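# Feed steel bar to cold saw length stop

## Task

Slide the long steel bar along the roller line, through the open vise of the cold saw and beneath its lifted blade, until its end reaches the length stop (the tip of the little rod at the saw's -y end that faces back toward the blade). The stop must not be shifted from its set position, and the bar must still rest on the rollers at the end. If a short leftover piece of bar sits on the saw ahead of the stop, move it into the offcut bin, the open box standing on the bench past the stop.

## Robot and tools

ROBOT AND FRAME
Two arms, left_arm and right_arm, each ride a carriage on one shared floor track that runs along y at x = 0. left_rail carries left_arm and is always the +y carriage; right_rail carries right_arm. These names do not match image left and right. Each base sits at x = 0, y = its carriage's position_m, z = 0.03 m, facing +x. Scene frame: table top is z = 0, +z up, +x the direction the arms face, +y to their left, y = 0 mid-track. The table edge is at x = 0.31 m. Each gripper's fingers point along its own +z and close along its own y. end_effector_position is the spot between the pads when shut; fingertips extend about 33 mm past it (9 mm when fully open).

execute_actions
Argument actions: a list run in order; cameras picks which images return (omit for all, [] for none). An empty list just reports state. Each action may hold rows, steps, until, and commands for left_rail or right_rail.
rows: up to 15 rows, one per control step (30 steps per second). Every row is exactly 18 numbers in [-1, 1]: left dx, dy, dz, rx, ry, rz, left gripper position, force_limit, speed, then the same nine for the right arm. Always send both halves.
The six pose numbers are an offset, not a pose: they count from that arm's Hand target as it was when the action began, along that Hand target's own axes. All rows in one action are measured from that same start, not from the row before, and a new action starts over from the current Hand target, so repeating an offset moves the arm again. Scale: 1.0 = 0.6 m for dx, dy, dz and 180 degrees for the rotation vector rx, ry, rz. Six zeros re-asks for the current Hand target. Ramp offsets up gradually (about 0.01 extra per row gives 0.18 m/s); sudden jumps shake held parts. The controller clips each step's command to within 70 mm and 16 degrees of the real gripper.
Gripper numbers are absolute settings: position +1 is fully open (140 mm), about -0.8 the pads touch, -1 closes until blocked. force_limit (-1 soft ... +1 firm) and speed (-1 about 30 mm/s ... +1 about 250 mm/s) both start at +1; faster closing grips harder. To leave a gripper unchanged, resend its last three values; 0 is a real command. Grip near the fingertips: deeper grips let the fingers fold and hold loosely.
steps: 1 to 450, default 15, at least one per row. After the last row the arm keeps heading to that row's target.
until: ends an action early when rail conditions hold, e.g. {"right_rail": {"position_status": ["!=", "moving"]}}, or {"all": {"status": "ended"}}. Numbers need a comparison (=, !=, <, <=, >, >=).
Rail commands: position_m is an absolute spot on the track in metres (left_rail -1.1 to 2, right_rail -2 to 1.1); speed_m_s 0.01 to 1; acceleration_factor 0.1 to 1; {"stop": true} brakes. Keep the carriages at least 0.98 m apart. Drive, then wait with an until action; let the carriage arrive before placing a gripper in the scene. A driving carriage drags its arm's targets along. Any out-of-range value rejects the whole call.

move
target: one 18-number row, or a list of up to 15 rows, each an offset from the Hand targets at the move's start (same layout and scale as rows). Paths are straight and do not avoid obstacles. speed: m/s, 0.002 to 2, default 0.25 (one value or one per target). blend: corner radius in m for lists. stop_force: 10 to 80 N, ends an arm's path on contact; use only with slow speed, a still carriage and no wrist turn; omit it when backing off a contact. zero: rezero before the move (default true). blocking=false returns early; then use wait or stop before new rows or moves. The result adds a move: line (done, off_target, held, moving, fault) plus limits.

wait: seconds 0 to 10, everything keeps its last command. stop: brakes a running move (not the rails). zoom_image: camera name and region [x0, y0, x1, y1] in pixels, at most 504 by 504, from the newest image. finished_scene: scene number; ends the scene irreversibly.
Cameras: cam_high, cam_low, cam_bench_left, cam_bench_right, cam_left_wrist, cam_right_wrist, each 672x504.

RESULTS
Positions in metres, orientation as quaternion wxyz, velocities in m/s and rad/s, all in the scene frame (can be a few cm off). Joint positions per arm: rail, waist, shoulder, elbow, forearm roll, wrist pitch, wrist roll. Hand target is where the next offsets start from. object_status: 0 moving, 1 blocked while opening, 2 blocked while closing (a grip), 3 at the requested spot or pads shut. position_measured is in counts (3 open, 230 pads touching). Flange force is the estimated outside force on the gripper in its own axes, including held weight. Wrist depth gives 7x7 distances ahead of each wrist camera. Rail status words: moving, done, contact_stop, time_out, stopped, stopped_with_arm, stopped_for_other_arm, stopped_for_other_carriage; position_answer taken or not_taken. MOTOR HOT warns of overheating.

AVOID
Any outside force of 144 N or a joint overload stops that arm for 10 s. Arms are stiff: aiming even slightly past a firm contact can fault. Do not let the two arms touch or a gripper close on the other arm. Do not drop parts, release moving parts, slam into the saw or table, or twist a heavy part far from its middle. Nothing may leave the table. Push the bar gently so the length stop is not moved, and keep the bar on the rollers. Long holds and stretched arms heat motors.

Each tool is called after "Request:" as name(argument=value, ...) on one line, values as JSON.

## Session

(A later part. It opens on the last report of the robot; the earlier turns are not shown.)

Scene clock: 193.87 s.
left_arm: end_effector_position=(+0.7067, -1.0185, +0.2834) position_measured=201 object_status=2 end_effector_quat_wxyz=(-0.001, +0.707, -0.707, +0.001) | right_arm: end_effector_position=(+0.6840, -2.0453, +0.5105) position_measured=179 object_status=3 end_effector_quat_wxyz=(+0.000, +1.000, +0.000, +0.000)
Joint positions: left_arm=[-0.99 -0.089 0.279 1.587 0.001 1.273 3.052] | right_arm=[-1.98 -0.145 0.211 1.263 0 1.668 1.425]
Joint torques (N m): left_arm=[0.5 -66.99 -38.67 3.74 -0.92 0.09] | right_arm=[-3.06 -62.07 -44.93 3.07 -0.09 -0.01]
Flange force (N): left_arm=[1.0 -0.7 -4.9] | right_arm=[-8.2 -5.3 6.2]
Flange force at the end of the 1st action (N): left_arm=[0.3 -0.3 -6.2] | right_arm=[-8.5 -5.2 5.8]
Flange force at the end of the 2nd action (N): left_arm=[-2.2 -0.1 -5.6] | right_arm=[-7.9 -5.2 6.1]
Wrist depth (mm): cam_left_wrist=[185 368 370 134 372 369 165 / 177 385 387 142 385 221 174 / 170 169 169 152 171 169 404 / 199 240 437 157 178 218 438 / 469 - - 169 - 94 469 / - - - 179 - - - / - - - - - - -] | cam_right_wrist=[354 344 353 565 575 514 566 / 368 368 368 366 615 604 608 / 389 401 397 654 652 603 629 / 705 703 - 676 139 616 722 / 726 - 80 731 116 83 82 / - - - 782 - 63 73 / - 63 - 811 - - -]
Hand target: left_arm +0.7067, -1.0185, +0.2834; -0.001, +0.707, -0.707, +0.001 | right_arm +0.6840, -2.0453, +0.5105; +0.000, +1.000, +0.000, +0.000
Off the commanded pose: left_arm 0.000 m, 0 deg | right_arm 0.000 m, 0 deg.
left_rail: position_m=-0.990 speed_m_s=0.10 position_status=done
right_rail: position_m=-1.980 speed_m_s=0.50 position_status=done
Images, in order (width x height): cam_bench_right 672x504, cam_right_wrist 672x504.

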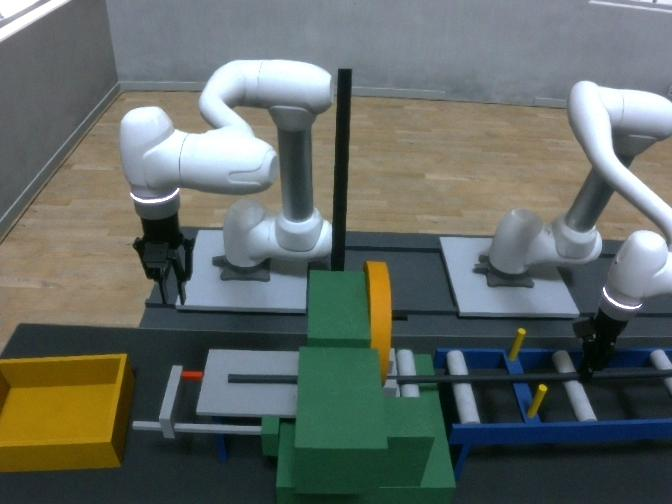

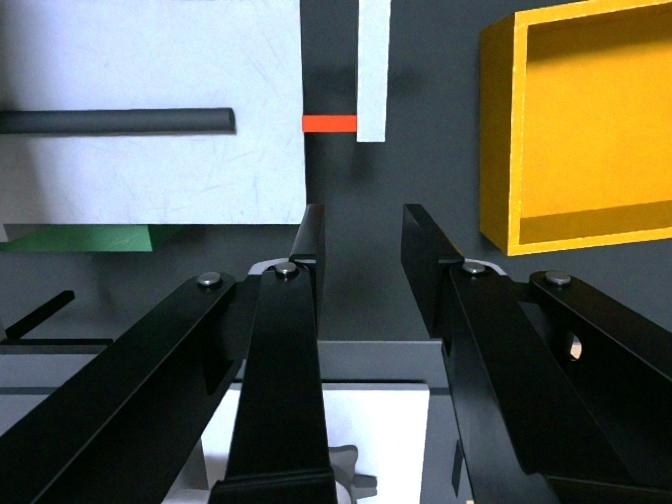

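Request:
move(target=[0.093,-0.004,0,0,0,0,-1,-0.2,-1,0,0,0,0,0,0,-0.4,-1,-1], speed=0.05, cameras=["cam_right_wrist"])

Request:
zoom_image(camera="cam_right_wrist", region=[260, 90, 350, 150])

Scene clock: 198.63 s.
left_arm: end_effector_position=(+0.7091, -1.0743, +0.2834) position_measured=201 object_status=2 end_effector_quat_wxyz=(-0.001, +0.707, -0.707, +0.001) | right_arm: end_effector_position=(+0.6840, -2.0453, +0.5105) position_measured=179 object_status=3 end_effector_quat_wxyz=(+0.000, +1.000, +0.000, +0.000)
Joint positions: left_arm=[-0.99 -0.167 0.29 1.573 0.001 1.277 2.974] | right_arm=[-1.98 -0.145 0.211 1.263 0 1.668 1.425]
Joint torques (N m): left_arm=[0.91 -64.14 -42.36 4.09 -5.18 -0.23] | right_arm=[-2.82 -62 -44.89 3.05 -0.08 -0.04]
Flange force (N): left_arm=[-0.8 11.0 -9.3] | right_arm=[-8.5 -5.0 5.8]
Wrist depth (mm): cam_left_wrist=[181 369 372 134 370 368 169 / 174 385 393 143 392 383 177 / 183 408 416 151 415 240 406 / 194 194 428 157 190 221 435 / 468 - - 170 - 89 463 / - - - 180 - - - / - - - - - - -] | cam_right_wrist=[355 354 354 565 574 566 529 / 371 371 369 379 613 - - / 394 403 395 642 644 594 598 / 707 705 685 678 139 616 689 / 731 - 80 749 117 83 82 / - - - 765 - 63 73 / - 63 - 799 - - -]
Hand target: left_arm +0.7091, -1.0744, +0.2834; -0.001, +0.707, -0.707, +0.001 | right_arm +0.6840, -2.0453, +0.5105; +0.000, +1.000, +0.000, +0.000
Off the commanded pose: left_arm 0.000 m, 0 deg | right_arm 0.000 m, 0 deg.
left_rail: position_m=-0.990 speed_m_s=0.10 position_status=done
right_rail: position_m=-1.980 speed_m_s=0.50 position_status=done
move: done
Images, in order (width x height): cam_right_wrist 672x504.

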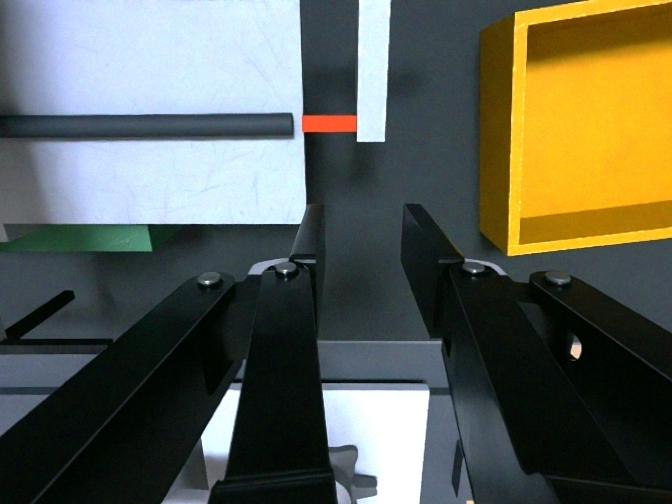

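Scaled by 5.600.

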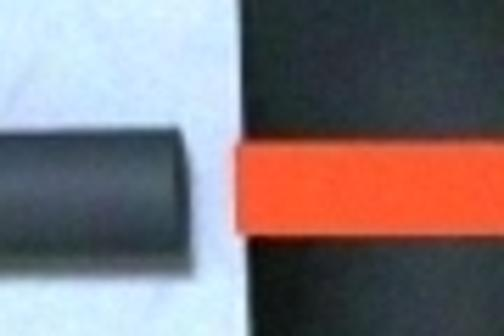

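Request:
move(target=[0.0143,0.001,0,0,0,0,-1,-0.2,-1,0,0,0,0,0,0,-0.4,-1,-1], speed=0.006, stop_force=10, cameras=["cam_right_wrist"])

Request:
zoom_image(camera="cam_right_wrist", region=[260, 90, 350, 150])

Scene clock: 204.33 s.
left_arm: end_effector_position=(+0.7085, -1.0829, +0.2834) position_measured=201 object_status=2 end_effector_quat_wxyz=(-0.001, +0.707, -0.707, +0.001) | right_arm: end_effector_position=(+0.6840, -2.0453, +0.5105) position_measured=179 object_status=3 end_effector_quat_wxyz=(+0.000, +1.000, +0.000, +0.000)
Joint positions: left_arm=[-0.99 -0.179 0.29 1.572 0.001 1.277 2.962] | right_arm=[-1.98 -0.145 0.211 1.263 0 1.668 1.425]
Joint torques (N m): left_arm=[-0.36 -70.9 -34.54 3 3.08 -0.09] | right_arm=[-3.05 -62.11 -44.82 3.08 -0.08 -0.04]
Flange force (N): left_arm=[0.6 -11.5 -1.3] | right_arm=[-8.2 -5.3 6.1]
Wrist depth (mm): cam_left_wrist=[174 368 370 134 370 368 161 / 183 385 394 143 393 384 177 / 184 407 414 151 413 240 404 / 194 219 427 157 202 208 437 / 467 - - 170 - 94 464 / - - - 180 - - - / - - - - - - -] | cam_right_wrist=[355 354 352 563 575 563 569 / 371 369 369 364 608 606 624 / 401 402 397 642 648 - 642 / 714 703 417 668 139 611 694 / 731 - 80 754 117 83 82 / - - - 796 - 63 73 / - 63 - 805 - - -]
Hand target: left_arm +0.7085, -1.0829, +0.2834; -0.001, +0.707, -0.707, +0.001 | right_arm +0.6840, -2.0453, +0.5105; +0.000, +1.000, +0.000, +0.000
Off the commanded pose: left_arm 0.000 m, 0 deg | right_arm 0.000 m, 0 deg.
left_rail: position_m=-0.990 speed_m_s=0.10 position_status=done
right_rail: position_m=-1.980 speed_m_s=0.50 position_status=done
move: done
Images, in order (width x height): cam_right_wrist 672x504.

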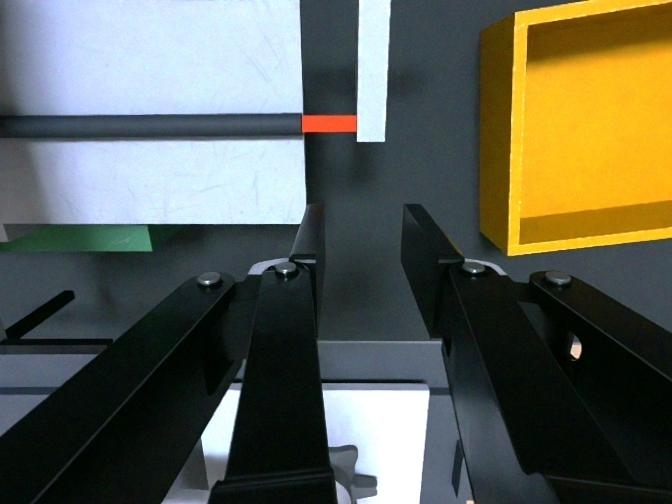

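Scaled by 5.600.

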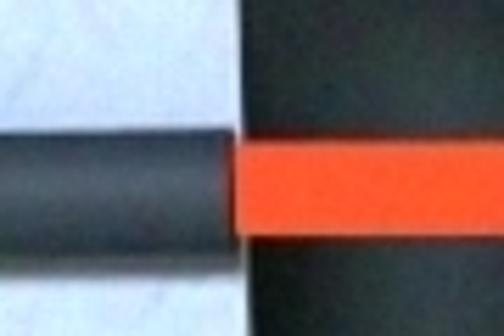

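Same as the successful final view. Release and lift.

Request:
execute_actions(actions=[{"rows":[[0,0,0,0,0,0,-0.1,-0.2,-1,0,0,0,0,0,0,-0.4,-1,-1]],"steps":60}], cameras=[])

Request:
move(target=[0,0,-0.25,0,0,0,-0.1,-0.2,-1,0,0,0,0,0,0,-0.4,-1,-1], speed=0.1, cameras=["cam_right_wrist"])

Request:
zoom_image(camera="cam_right_wrist", region=[260, 90, 350, 150])

Scene clock: 210.13 s.
left_arm: end_effector_position=(+0.7085, -1.0829, +0.2834) position_measured=141 object_status=3 end_effector_quat_wxyz=(-0.001, +0.707, -0.707, +0.001) | right_arm: end_effector_position=(+0.6840, -2.0453, +0.5105) position_measured=179 object_status=3 end_effector_quat_wxyz=(+0.000, +1.000, +0.000, +0.000)
Joint positions: left_arm=[-0.99 -0.179 0.29 1.572 0.001 1.277 2.962] | right_arm=[-1.98 -0.145 0.211 1.263 0 1.668 1.425]
Joint torques (N m): left_arm=[0.77 -71.56 -39.42 3.47 0.13 -0.26] | right_arm=[-3.06 -62.02 -44.87 3.06 -0.09 -0.01]
Flange force (N): left_arm=[1.1 -4.1 -0.3] | right_arm=[-8.1 -5.2 6.1]
Wrist depth (mm): cam_left_wrist=[173 369 370 139 366 368 160 / 174 389 393 148 391 381 177 / 183 406 413 154 411 239 404 / 195 234 148 164 158 222 435 / - - 150 189 189 - 89 / - - 508 189 507 - - / - - - 201 545 - -] | cam_right_wrist=[370 355 353 565 572 560 566 / 371 366 366 364 613 594 - / - 403 394 646 648 631 - / 714 692 414 676 139 598 604 / 734 - 80 724 116 83 82 / - - - 799 - 63 73 / - 63 - 802 - - -]
Hand target: left_arm +0.7085, -1.0829, +0.2834; -0.001, +0.707, -0.707, +0.001 | right_arm +0.6840, -2.0453, +0.5105; +0.000, +1.000, +0.000, +0.000
Off the commanded pose: left_arm 0.000 m, 0 deg | right_arm 0.000 m, 0 deg.
left_rail: position_m=-0.990 speed_m_s=0.10 position_status=done
right_rail: position_m=-1.980 speed_m_s=0.50 position_status=done
No camera images: "cameras" was empty.

Scene clock: 212.07 s.
left_arm: end_effector_position=(+0.7081, -1.0829, +0.4334) position_measured=141 object_status=3 end_effector_quat_wxyz=(-0.001, +0.707, -0.707, +0.001) | right_arm: end_effector_position=(+0.6840, -2.0453, +0.5105) position_measured=179 object_status=3 end_effector_quat_wxyz=(+0.000, +1.000, +0.000, +0.000)
Joint positions: left_arm=[-0.99 -0.179 0.251 1.351 0.001 1.537 2.962] | right_arm=[-1.98 -0.145 0.211 1.263 0 1.668 1.425]
Joint torques (N m): left_arm=[0.75 -68.96 -40.53 3.66 0.08 -0.25] | right_arm=[-3.02 -61.95 -44.93 3.07 -0.08 -0.04]
Flange force (N): left_arm=[1.3 -4.9 -2.4] | right_arm=[-9.2 -5.5 5.9]
Wrist depth (mm): cam_left_wrist=[507 499 290 272 291 500 505 / 534 532 534 529 532 528 528 / 576 570 553 563 561 572 559 / 613 601 147 329 141 591 591 / - - 627 628 639 - 89 / - - 685 696 689 - - / - - - 438 454 - -] | cam_right_wrist=[358 351 350 565 574 503 572 / 371 369 364 365 611 504 604 / 398 394 399 650 654 563 620 / 705 712 418 666 139 622 694 / 744 - 80 739 116 83 82 / - - - 796 - 63 73 / - 63 - 808 - - -]
Hand target: left_arm +0.7081, -1.0830, +0.4334; -0.001, +0.707, -0.707, +0.001 | right_arm +0.6840, -2.0453, +0.5105; +0.000, +1.000, +0.000, +0.000
Off the commanded pose: left_arm 0.000 m, 0 deg | right_arm 0.000 m, 0 deg.
left_rail: position_m=-0.990 speed_m_s=0.10 position_status=done
right_rail: position_m=-1.980 speed_m_s=0.50 position_status=done
move: done
Images, in order (width x height): cam_right_wrist 672x504.

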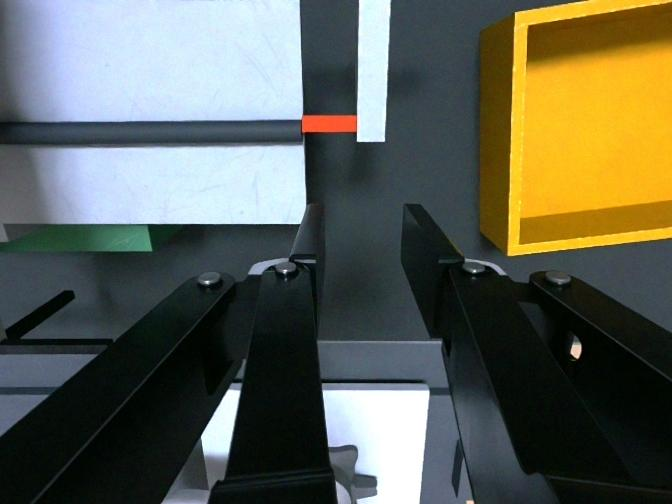

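Scaled by 5.600.

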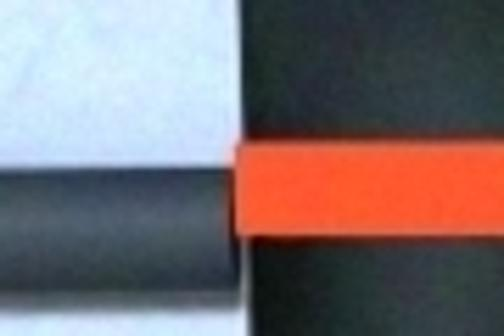

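Request:
move(target=[0,0,0.25,0,0,0,-0.1,-0.2,-1,0,0,0,0,0,0,-0.4,-1,-1], speed=0.1, cameras=["cam_left_wrist"])

Request:
execute_actions(actions=[{"rows":[[0,0,0,0,0,0,-1,-0.2,-1,0,0,0,0,0,0,-0.4,-1,-1]],"steps":60}], cameras=["cam_right_wrist"])

Request:
zoom_image(camera="cam_right_wrist", region=[260, 90, 350, 150])

Scene clock: 217.83 s.
left_arm: end_effector_position=(+0.7085, -1.0829, +0.2834) position_measured=141 object_status=3 end_effector_quat_wxyz=(-0.001, +0.707, -0.707, +0.001) | right_arm: end_effector_position=(+0.6840, -2.0453, +0.5105) position_measured=179 object_status=3 end_effector_quat_wxyz=(+0.000, +1.000, +0.000, +0.000)
Joint positions: left_arm=[-0.99 -0.179 0.29 1.572 0.001 1.277 2.962] | right_arm=[-1.98 -0.145 0.211 1.263 0 1.668 1.425]
Joint torques (N m): left_arm=[0.63 -71.58 -39.53 3.46 -0.04 -0.31] | right_arm=[-3 -62.03 -44.87 3.05 -0.08 -0.04]
Flange force (N): left_arm=[1.1 -3.8 -0.9] | right_arm=[-8.1 -5.2 5.8]
Wrist depth (mm): cam_left_wrist=[174 366 372 142 369 366 161 / 175 388 391 149 391 382 177 / 183 407 417 156 408 240 186 / 194 250 148 164 155 222 434 / - - 150 189 170 - 89 / - - 506 190 506 - - / - - - 529 550 - -] | cam_right_wrist=[357 354 353 560 571 499 556 / 368 367 366 364 611 - 593 / 400 397 400 658 648 - 640 / 712 696 415 674 138 566 689 / 726 - 80 747 116 83 82 / - - - 773 - 63 73 / - 63 - 799 - - -]
Hand target: left_arm +0.7085, -1.0829, +0.2834; -0.001, +0.707, -0.707, +0.001 | right_arm +0.6840, -2.0453, +0.5105; +0.000, +1.000, +0.000, +0.000
Off the commanded pose: left_arm 0.000 m, 0 deg | right_arm 0.000 m, 0 deg.
left_rail: position_m=-0.990 speed_m_s=0.10 position_status=done
right_rail: position_m=-1.980 speed_m_s=0.50 position_status=done
move: done
Images, in order (width x height): cam_left_wrist 672x504.

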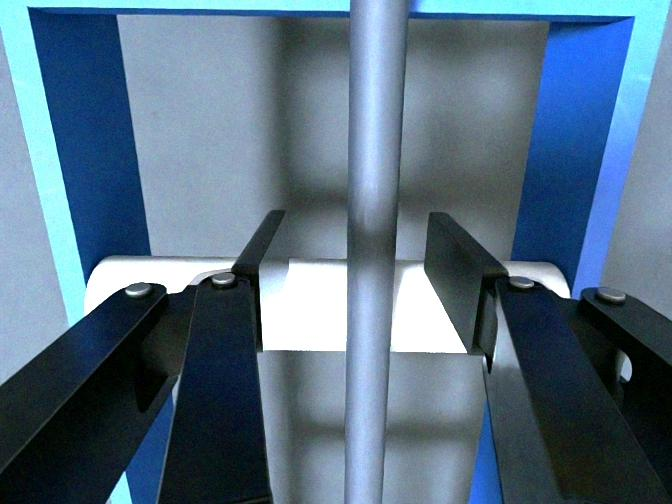

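Scene clock: 220.03 s.
left_arm: end_effector_position=(+0.7085, -1.0829, +0.2834) position_measured=201 object_status=2 end_effector_quat_wxyz=(-0.001, +0.707, -0.707, +0.001) | right_arm: end_effector_position=(+0.6840, -2.0453, +0.5105) position_measured=179 object_status=3 end_effector_quat_wxyz=(+0.000, +1.000, +0.000, +0.000)
Joint positions: left_arm=[-0.99 -0.179 0.29 1.572 0.001 1.277 2.962] | right_arm=[-1.98 -0.145 0.211 1.263 0 1.668 1.425]
Joint torques (N m): left_arm=[0.32 -69.3 -38.51 3.56 -0.34 0.03] | right_arm=[-3.13 -62.02 -44.86 3.04 -0.08 -0.03]
Flange force (N): left_arm=[0.8 -2.3 -4.0] | right_arm=[-7.8 -5.3 6.2]
Wrist depth (mm): cam_left_wrist=[173 367 372 134 371 367 160 / 174 388 394 143 391 383 176 / 184 409 417 151 417 239 406 / 195 220 432 157 202 209 435 / 469 - - 169 - 89 466 / - - - 180 - - - / - - - - - - -] | cam_right_wrist=[363 354 353 562 578 556 575 / 368 369 369 363 609 620 - / 409 398 399 650 642 636 656 / 707 698 414 147 138 574 694 / 739 - 80 694 116 83 82 / - - - - - 63 73 / - 63 - 787 - - -]
Hand target: left_arm +0.7085, -1.0829, +0.2834; -0.001, +0.707, -0.707, +0.001 | right_arm +0.6840, -2.0453, +0.5105; +0.000, +1.000, +0.000, +0.000
Off the commanded pose: left_arm 0.000 m, 0 deg | right_arm 0.000 m, 0 deg.
left_rail: position_m=-0.990 speed_m_s=0.10 position_status=done
right_rail: position_m=-1.980 speed_m_s=0.50 position_status=done
Images, in order (width x height): cam_right_wrist 672x504.

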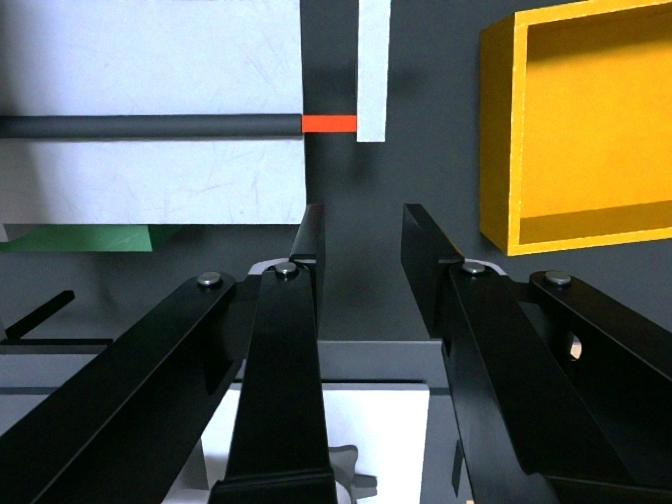

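Scaled by 5.600.

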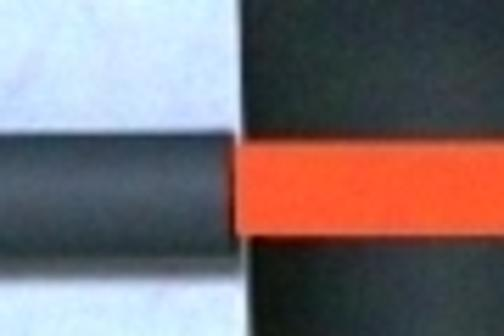

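Request:
execute_actions(actions=[{"rows":[[0,0,0,0,0,0,-0.1,-0.2,-1,0,0,0,0,0,0,-0.4,-1,-1]],"steps":60}], cameras=["cam_right_wrist"])

Request:
zoom_image(camera="cam_right_wrist", region=[260, 90, 350, 150])

Scene clock: 225.60 s.
left_arm: end_effector_position=(+0.7085, -1.0829, +0.2834) position_measured=141 object_status=3 end_effector_quat_wxyz=(-0.001, +0.707, -0.707, +0.001) | right_arm: end_effector_position=(+0.6840, -2.0453, +0.5105) position_measured=179 object_status=3 end_effector_quat_wxyz=(+0.000, +1.000, +0.000, +0.000)
Joint positions: left_arm=[-0.99 -0.179 0.29 1.572 0.001 1.277 2.962] | right_arm=[-1.98 -0.145 0.211 1.263 0 1.668 1.425]
Joint torques (N m): left_arm=[0.63 -71.29 -39.37 3.46 0.12 -0.26] | right_arm=[-3.08 -62.03 -44.93 3.08 -0.08 -0.06]
Flange force (N): left_arm=[0.6 -3.1 -1.3] | right_arm=[-8.1 -5.3 6.1]
Wrist depth (mm): cam_left_wrist=[174 366 371 153 366 367 160 / 174 390 391 384 391 384 176 / 184 407 416 407 410 239 404 / 195 220 148 166 156 208 436 / - - - 190 178 - 89 / - - 506 492 502 - - / - - - 536 547 - -] | cam_right_wrist=[366 - 352 565 574 572 519 / 372 371 364 363 606 620 611 / 403 - 399 640 648 - - / 712 707 681 678 139 571 681 / 741 - 80 739 117 83 82 / - - - 796 - 63 73 / - 63 - 799 - - -]
Hand target: left_arm +0.7085, -1.0829, +0.2834; -0.001, +0.707, -0.707, +0.001 | right_arm +0.6840, -2.0453, +0.5105; +0.000, +1.000, +0.000, +0.000
Off the commanded pose: left_arm 0.000 m, 0 deg | right_arm 0.000 m, 0 deg.
left_rail: position_m=-0.990 speed_m_s=0.10 position_status=done
right_rail: position_m=-1.980 speed_m_s=0.50 position_status=done
Images, in order (width x height): cam_right_wrist 672x504.

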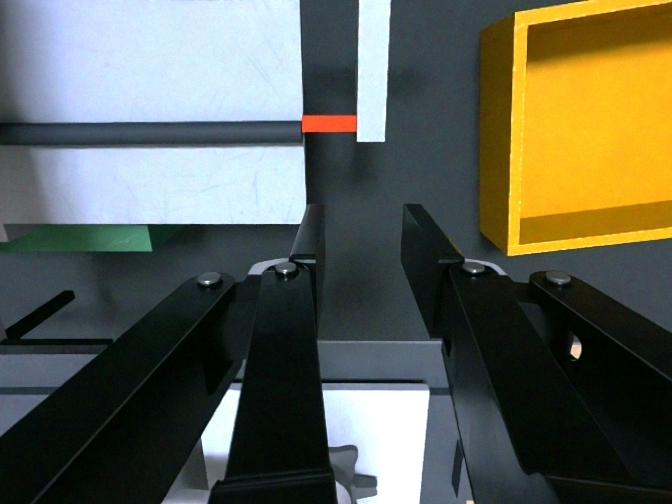

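Scaled by 5.600.

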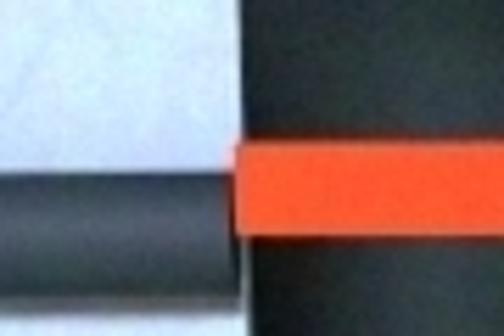

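Request:
execute_actions(actions=[{"rows":[[0,0,0,0,0,0,-1,-0.2,-1,0,0,0,0,0,0,-0.4,-1,-1]],"steps":60}], cameras=[])

Request:
move(target=[0,0.009,0,0,0,0,-1,-0.2,-1,0,0,0,0,0,0,-0.4,-1,-1], speed=0.02, cameras=[])

Request:
execute_actions(actions=[{"rows":[[0,0,0,0,0,0,-0.1,-0.2,-1,0,0,0,0,0,0,-0.4,-1,-1]],"steps":60}], cameras=["cam_right_wrist"])

Request:
zoom_image(camera="cam_right_wrist", region=[260, 90, 350, 150])

Scene clock: 234.23 s.
left_arm: end_effector_position=(+0.7085, -1.0829, +0.2834) position_measured=201 object_status=2 end_effector_quat_wxyz=(-0.001, +0.707, -0.707, +0.001) | right_arm: end_effector_position=(+0.6840, -2.0453, +0.5105) position_measured=179 object_status=3 end_effector_quat_wxyz=(+0.000, +1.000, +0.000, +0.000)
Joint positions: left_arm=[-0.99 -0.179 0.29 1.572 0.001 1.277 2.962] | right_arm=[-1.98 -0.145 0.211 1.263 0 1.668 1.425]
Joint torques (N m): left_arm=[0.74 -68.06 -39.28 3.84 -1.33 0.05] | right_arm=[-2.96 -62.02 -44.94 3.07 -0.09 -0.03]
Flange force (N): left_arm=[1.3 0.4 -5.0] | right_arm=[-7.8 -5.0 6.3]
Wrist depth (mm): cam_left_wrist=[174 368 370 134 370 368 160 / 175 387 393 143 391 383 177 / 184 407 413 151 414 240 404 / 195 236 429 157 202 208 433 / 466 - - 170 - 94 465 / - - - 179 - - - / - - - - - - -] | cam_right_wrist=[360 361 351 563 575 481 443 / 369 371 368 361 599 613 - / 392 401 398 616 654 638 642 / 707 698 413 676 139 620 689 / 729 - 80 744 116 83 82 / - - - 776 - 63 73 / - 63 - 811 - - -]
Hand target: left_arm +0.7085, -1.0829, +0.2834; -0.001, +0.707, -0.707, +0.001 | right_arm +0.6840, -2.0453, +0.5105; +0.000, +1.000, +0.000, +0.000
Off the commanded pose: left_arm 0.000 m, 0 deg | right_arm 0.000 m, 0 deg.
left_rail: position_m=-0.990 speed_m_s=0.10 position_status=done
right_rail: position_m=-1.980 speed_m_s=0.50 position_status=done
No camera images: "cameras" was empty.

Scene clock: 234.93 s.
left_arm: end_effector_position=(+0.7032, -1.0829, +0.2834) position_measured=201 object_status=2 end_effector_quat_wxyz=(-0.001, +0.707, -0.707, +0.001) | right_arm: end_effector_position=(+0.6840, -2.0453, +0.5105) position_measured=179 object_status=3 end_effector_quat_wxyz=(+0.000, +1.000, +0.000, +0.000)
Joint positions: left_arm=[-0.99 -0.18 0.282 1.583 0.001 1.274 2.961] | right_arm=[-1.98 -0.145 0.211 1.263 0 1.668 1.425]
Joint torques (N m): left_arm=[-2.05 -62.44 -23.14 2.49 6.9 0.31] | right_arm=[-3.08 -61.92 -44.88 3.07 -0.09 -0.05]
Flange force (N): left_arm=[-0.1 -21.8 -13.2] | right_arm=[-9.0 -5.5 6.0]
Wrist depth (mm): cam_left_wrist=[181 369 370 134 370 367 165 / 190 389 407 143 389 230 179 / 191 408 415 151 415 230 408 / 192 228 440 157 430 203 438 / 472 - - 170 - 94 464 / - - - 180 - - - / - - - - - - -] | cam_right_wrist=[357 346 358 559 575 571 - / 372 375 364 361 608 568 608 / 400 386 399 644 646 696 642 / 705 698 687 670 137 568 685 / 731 - 80 736 116 83 82 / - - - 765 - 63 73 / - 63 - 811 - - -]
Hand target: left_arm +0.7031, -1.0829, +0.2834; -0.001, +0.707, -0.707, +0.001 | right_arm +0.6840, -2.0453, +0.5105; +0.000, +1.000, +0.000, +0.000
Off the commanded pose: left_arm 0.000 m, 0 deg | right_arm 0.000 m, 0 deg.
left_rail: position_m=-0.990 speed_m_s=0.10 position_status=done
right_rail: position_m=-1.980 speed_m_s=0.50 position_status=done
move: done
No camera images: "cameras" was empty.

Scene clock: 237.13 s.
left_arm: end_effector_position=(+0.7031, -1.0829, +0.2834) position_measured=141 object_status=3 end_effector_quat_wxyz=(-0.001, +0.707, -0.707, +0.001) | right_arm: end_effector_position=(+0.6840, -2.0453, +0.5105) position_measured=179 object_status=3 end_effector_quat_wxyz=(+0.000, +1.000, +0.000, +0.000)
Joint positions: left_arm=[-0.99 -0.18 0.282 1.583 0.001 1.274 2.961] | right_arm=[-1.98 -0.145 0.211 1.263 0 1.668 1.425]
Joint torques (N m): left_arm=[0.65 -70.46 -39.4 3.48 0.14 -0.27] | right_arm=[-2.84 -62.06 -44.89 3.06 -0.09 -0.03]
Flange force (N): left_arm=[1.1 -3.5 -0.7] | right_arm=[-8.0 -4.9 6.0]
Wrist depth (mm): cam_left_wrist=[181 369 372 134 367 216 160 / 192 389 391 142 391 228 177 / 192 410 415 151 415 228 410 / 194 245 148 161 140 211 443 / - - 189 189 191 - 89 / - - 505 186 510 - - / - - - 206 549 - -] | cam_right_wrist=[354 358 352 566 577 - 574 / 370 371 371 364 608 578 594 / 400 398 394 640 648 635 654 / 710 701 687 147 139 569 692 / 734 - 80 754 116 83 82 / - - - 754 - 63 73 / - 63 - 799 - - -]
Hand target: left_arm +0.7031, -1.0829, +0.2834; -0.001, +0.707, -0.707, +0.001 | right_arm +0.6840, -2.0453, +0.5105; +0.000, +1.000, +0.000, +0.000
Off the commanded pose: left_arm 0.000 m, 0 deg | right_arm 0.000 m, 0 deg.
left_rail: position_m=-0.990 speed_m_s=0.10 position_status=done
right_rail: position_m=-1.980 speed_m_s=0.50 position_status=done
Images, in order (width x height): cam_right_wrist 672x504.

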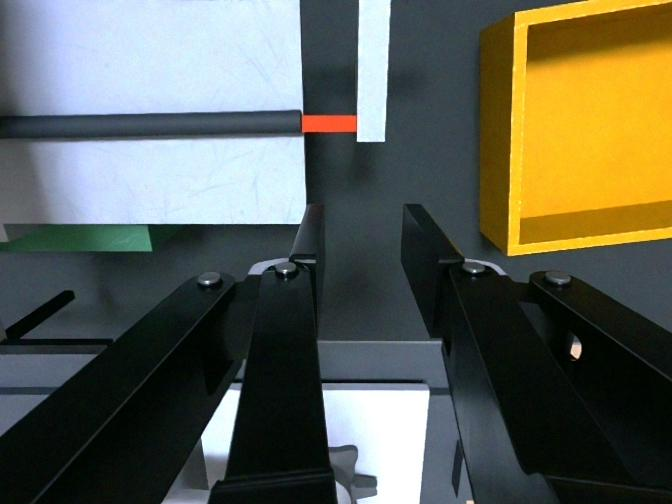

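Scaled by 5.600.

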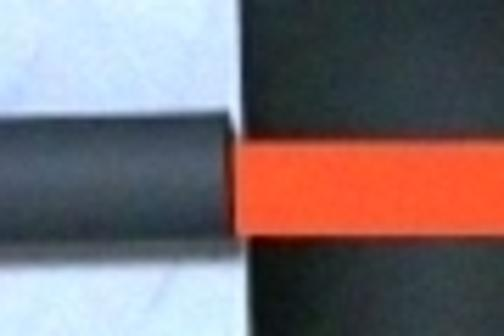

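Request:
move(target=[0,0,-0.25,0,0,0,-0.1,-0.2,-1,0,0,0,0,0,0,-0.4,-1,-1], speed=0.1, cameras=["cam_right_wrist"])

Request:
zoom_image(camera="cam_right_wrist", region=[260, 90, 350, 150])

Scene clock: 242.50 s.
left_arm: end_effector_position=(+0.7027, -1.0830, +0.4334) position_measured=141 object_status=3 end_effector_quat_wxyz=(-0.001, +0.707, -0.707, +0.001) | right_arm: end_effector_position=(+0.6840, -2.0453, +0.5105) position_measured=179 object_status=3 end_effector_quat_wxyz=(+0.000, +1.000, +0.000, +0.000)
Joint positions: left_arm=[-0.99 -0.181 0.242 1.362 0.001 1.535 2.961] | right_arm=[-1.98 -0.145 0.211 1.263 0 1.668 1.425]
Joint torques (N m): left_arm=[0.81 -68.08 -40.31 3.65 0.17 -0.31] | right_arm=[-2.89 -62.01 -44.81 3.07 -0.09 -0.04]
Flange force (N): left_arm=[1.1 -5.5 -2.7] | right_arm=[-8.5 -5.2 5.7]
Wrist depth (mm): cam_left_wrist=[506 497 288 282 291 500 506 / 536 527 533 530 523 529 532 / 564 557 561 336 553 564 566 / 609 593 148 334 161 588 603 / - - 634 637 634 - 89 / - - 693 674 689 - - / - - - 439 451 - -] | cam_right_wrist=[347 354 353 355 577 481 471 / 368 368 370 364 606 - - / 400 407 398 642 656 - 648 / 692 694 417 147 139 644 590 / - - 80 744 116 83 82 / - - - 779 - 63 73 / - 63 - 808 - - -]
Hand target: left_arm +0.7027, -1.0830, +0.4334; -0.001, +0.707, -0.707, +0.001 | right_arm +0.6840, -2.0453, +0.5105; +0.000, +1.000, +0.000, +0.000
Off the commanded pose: left_arm 0.000 m, 0 deg | right_arm 0.000 m, 0 deg.
left_rail: position_m=-0.990 speed_m_s=0.10 position_status=done
right_rail: position_m=-1.980 speed_m_s=0.50 position_status=done
move: done
Images, in order (width x height): cam_right_wrist 672x504.

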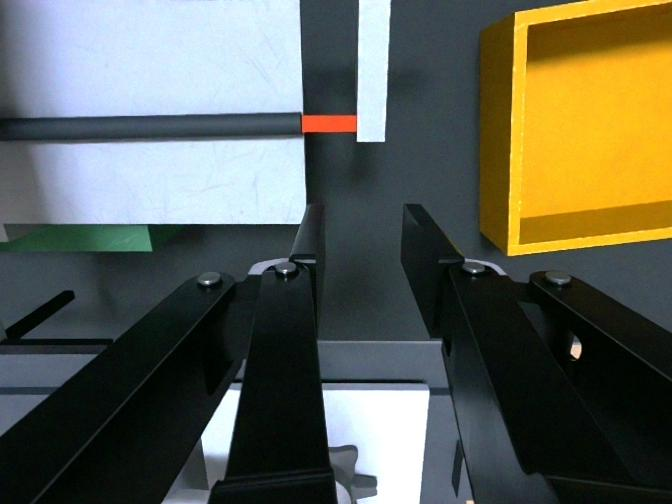

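Scaled by 5.600.

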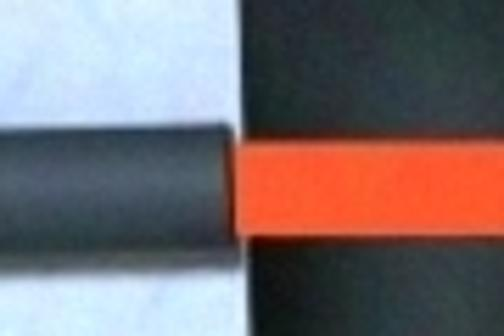

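Request:
finished_scene(scene=3)

The scene is finished: the task was done.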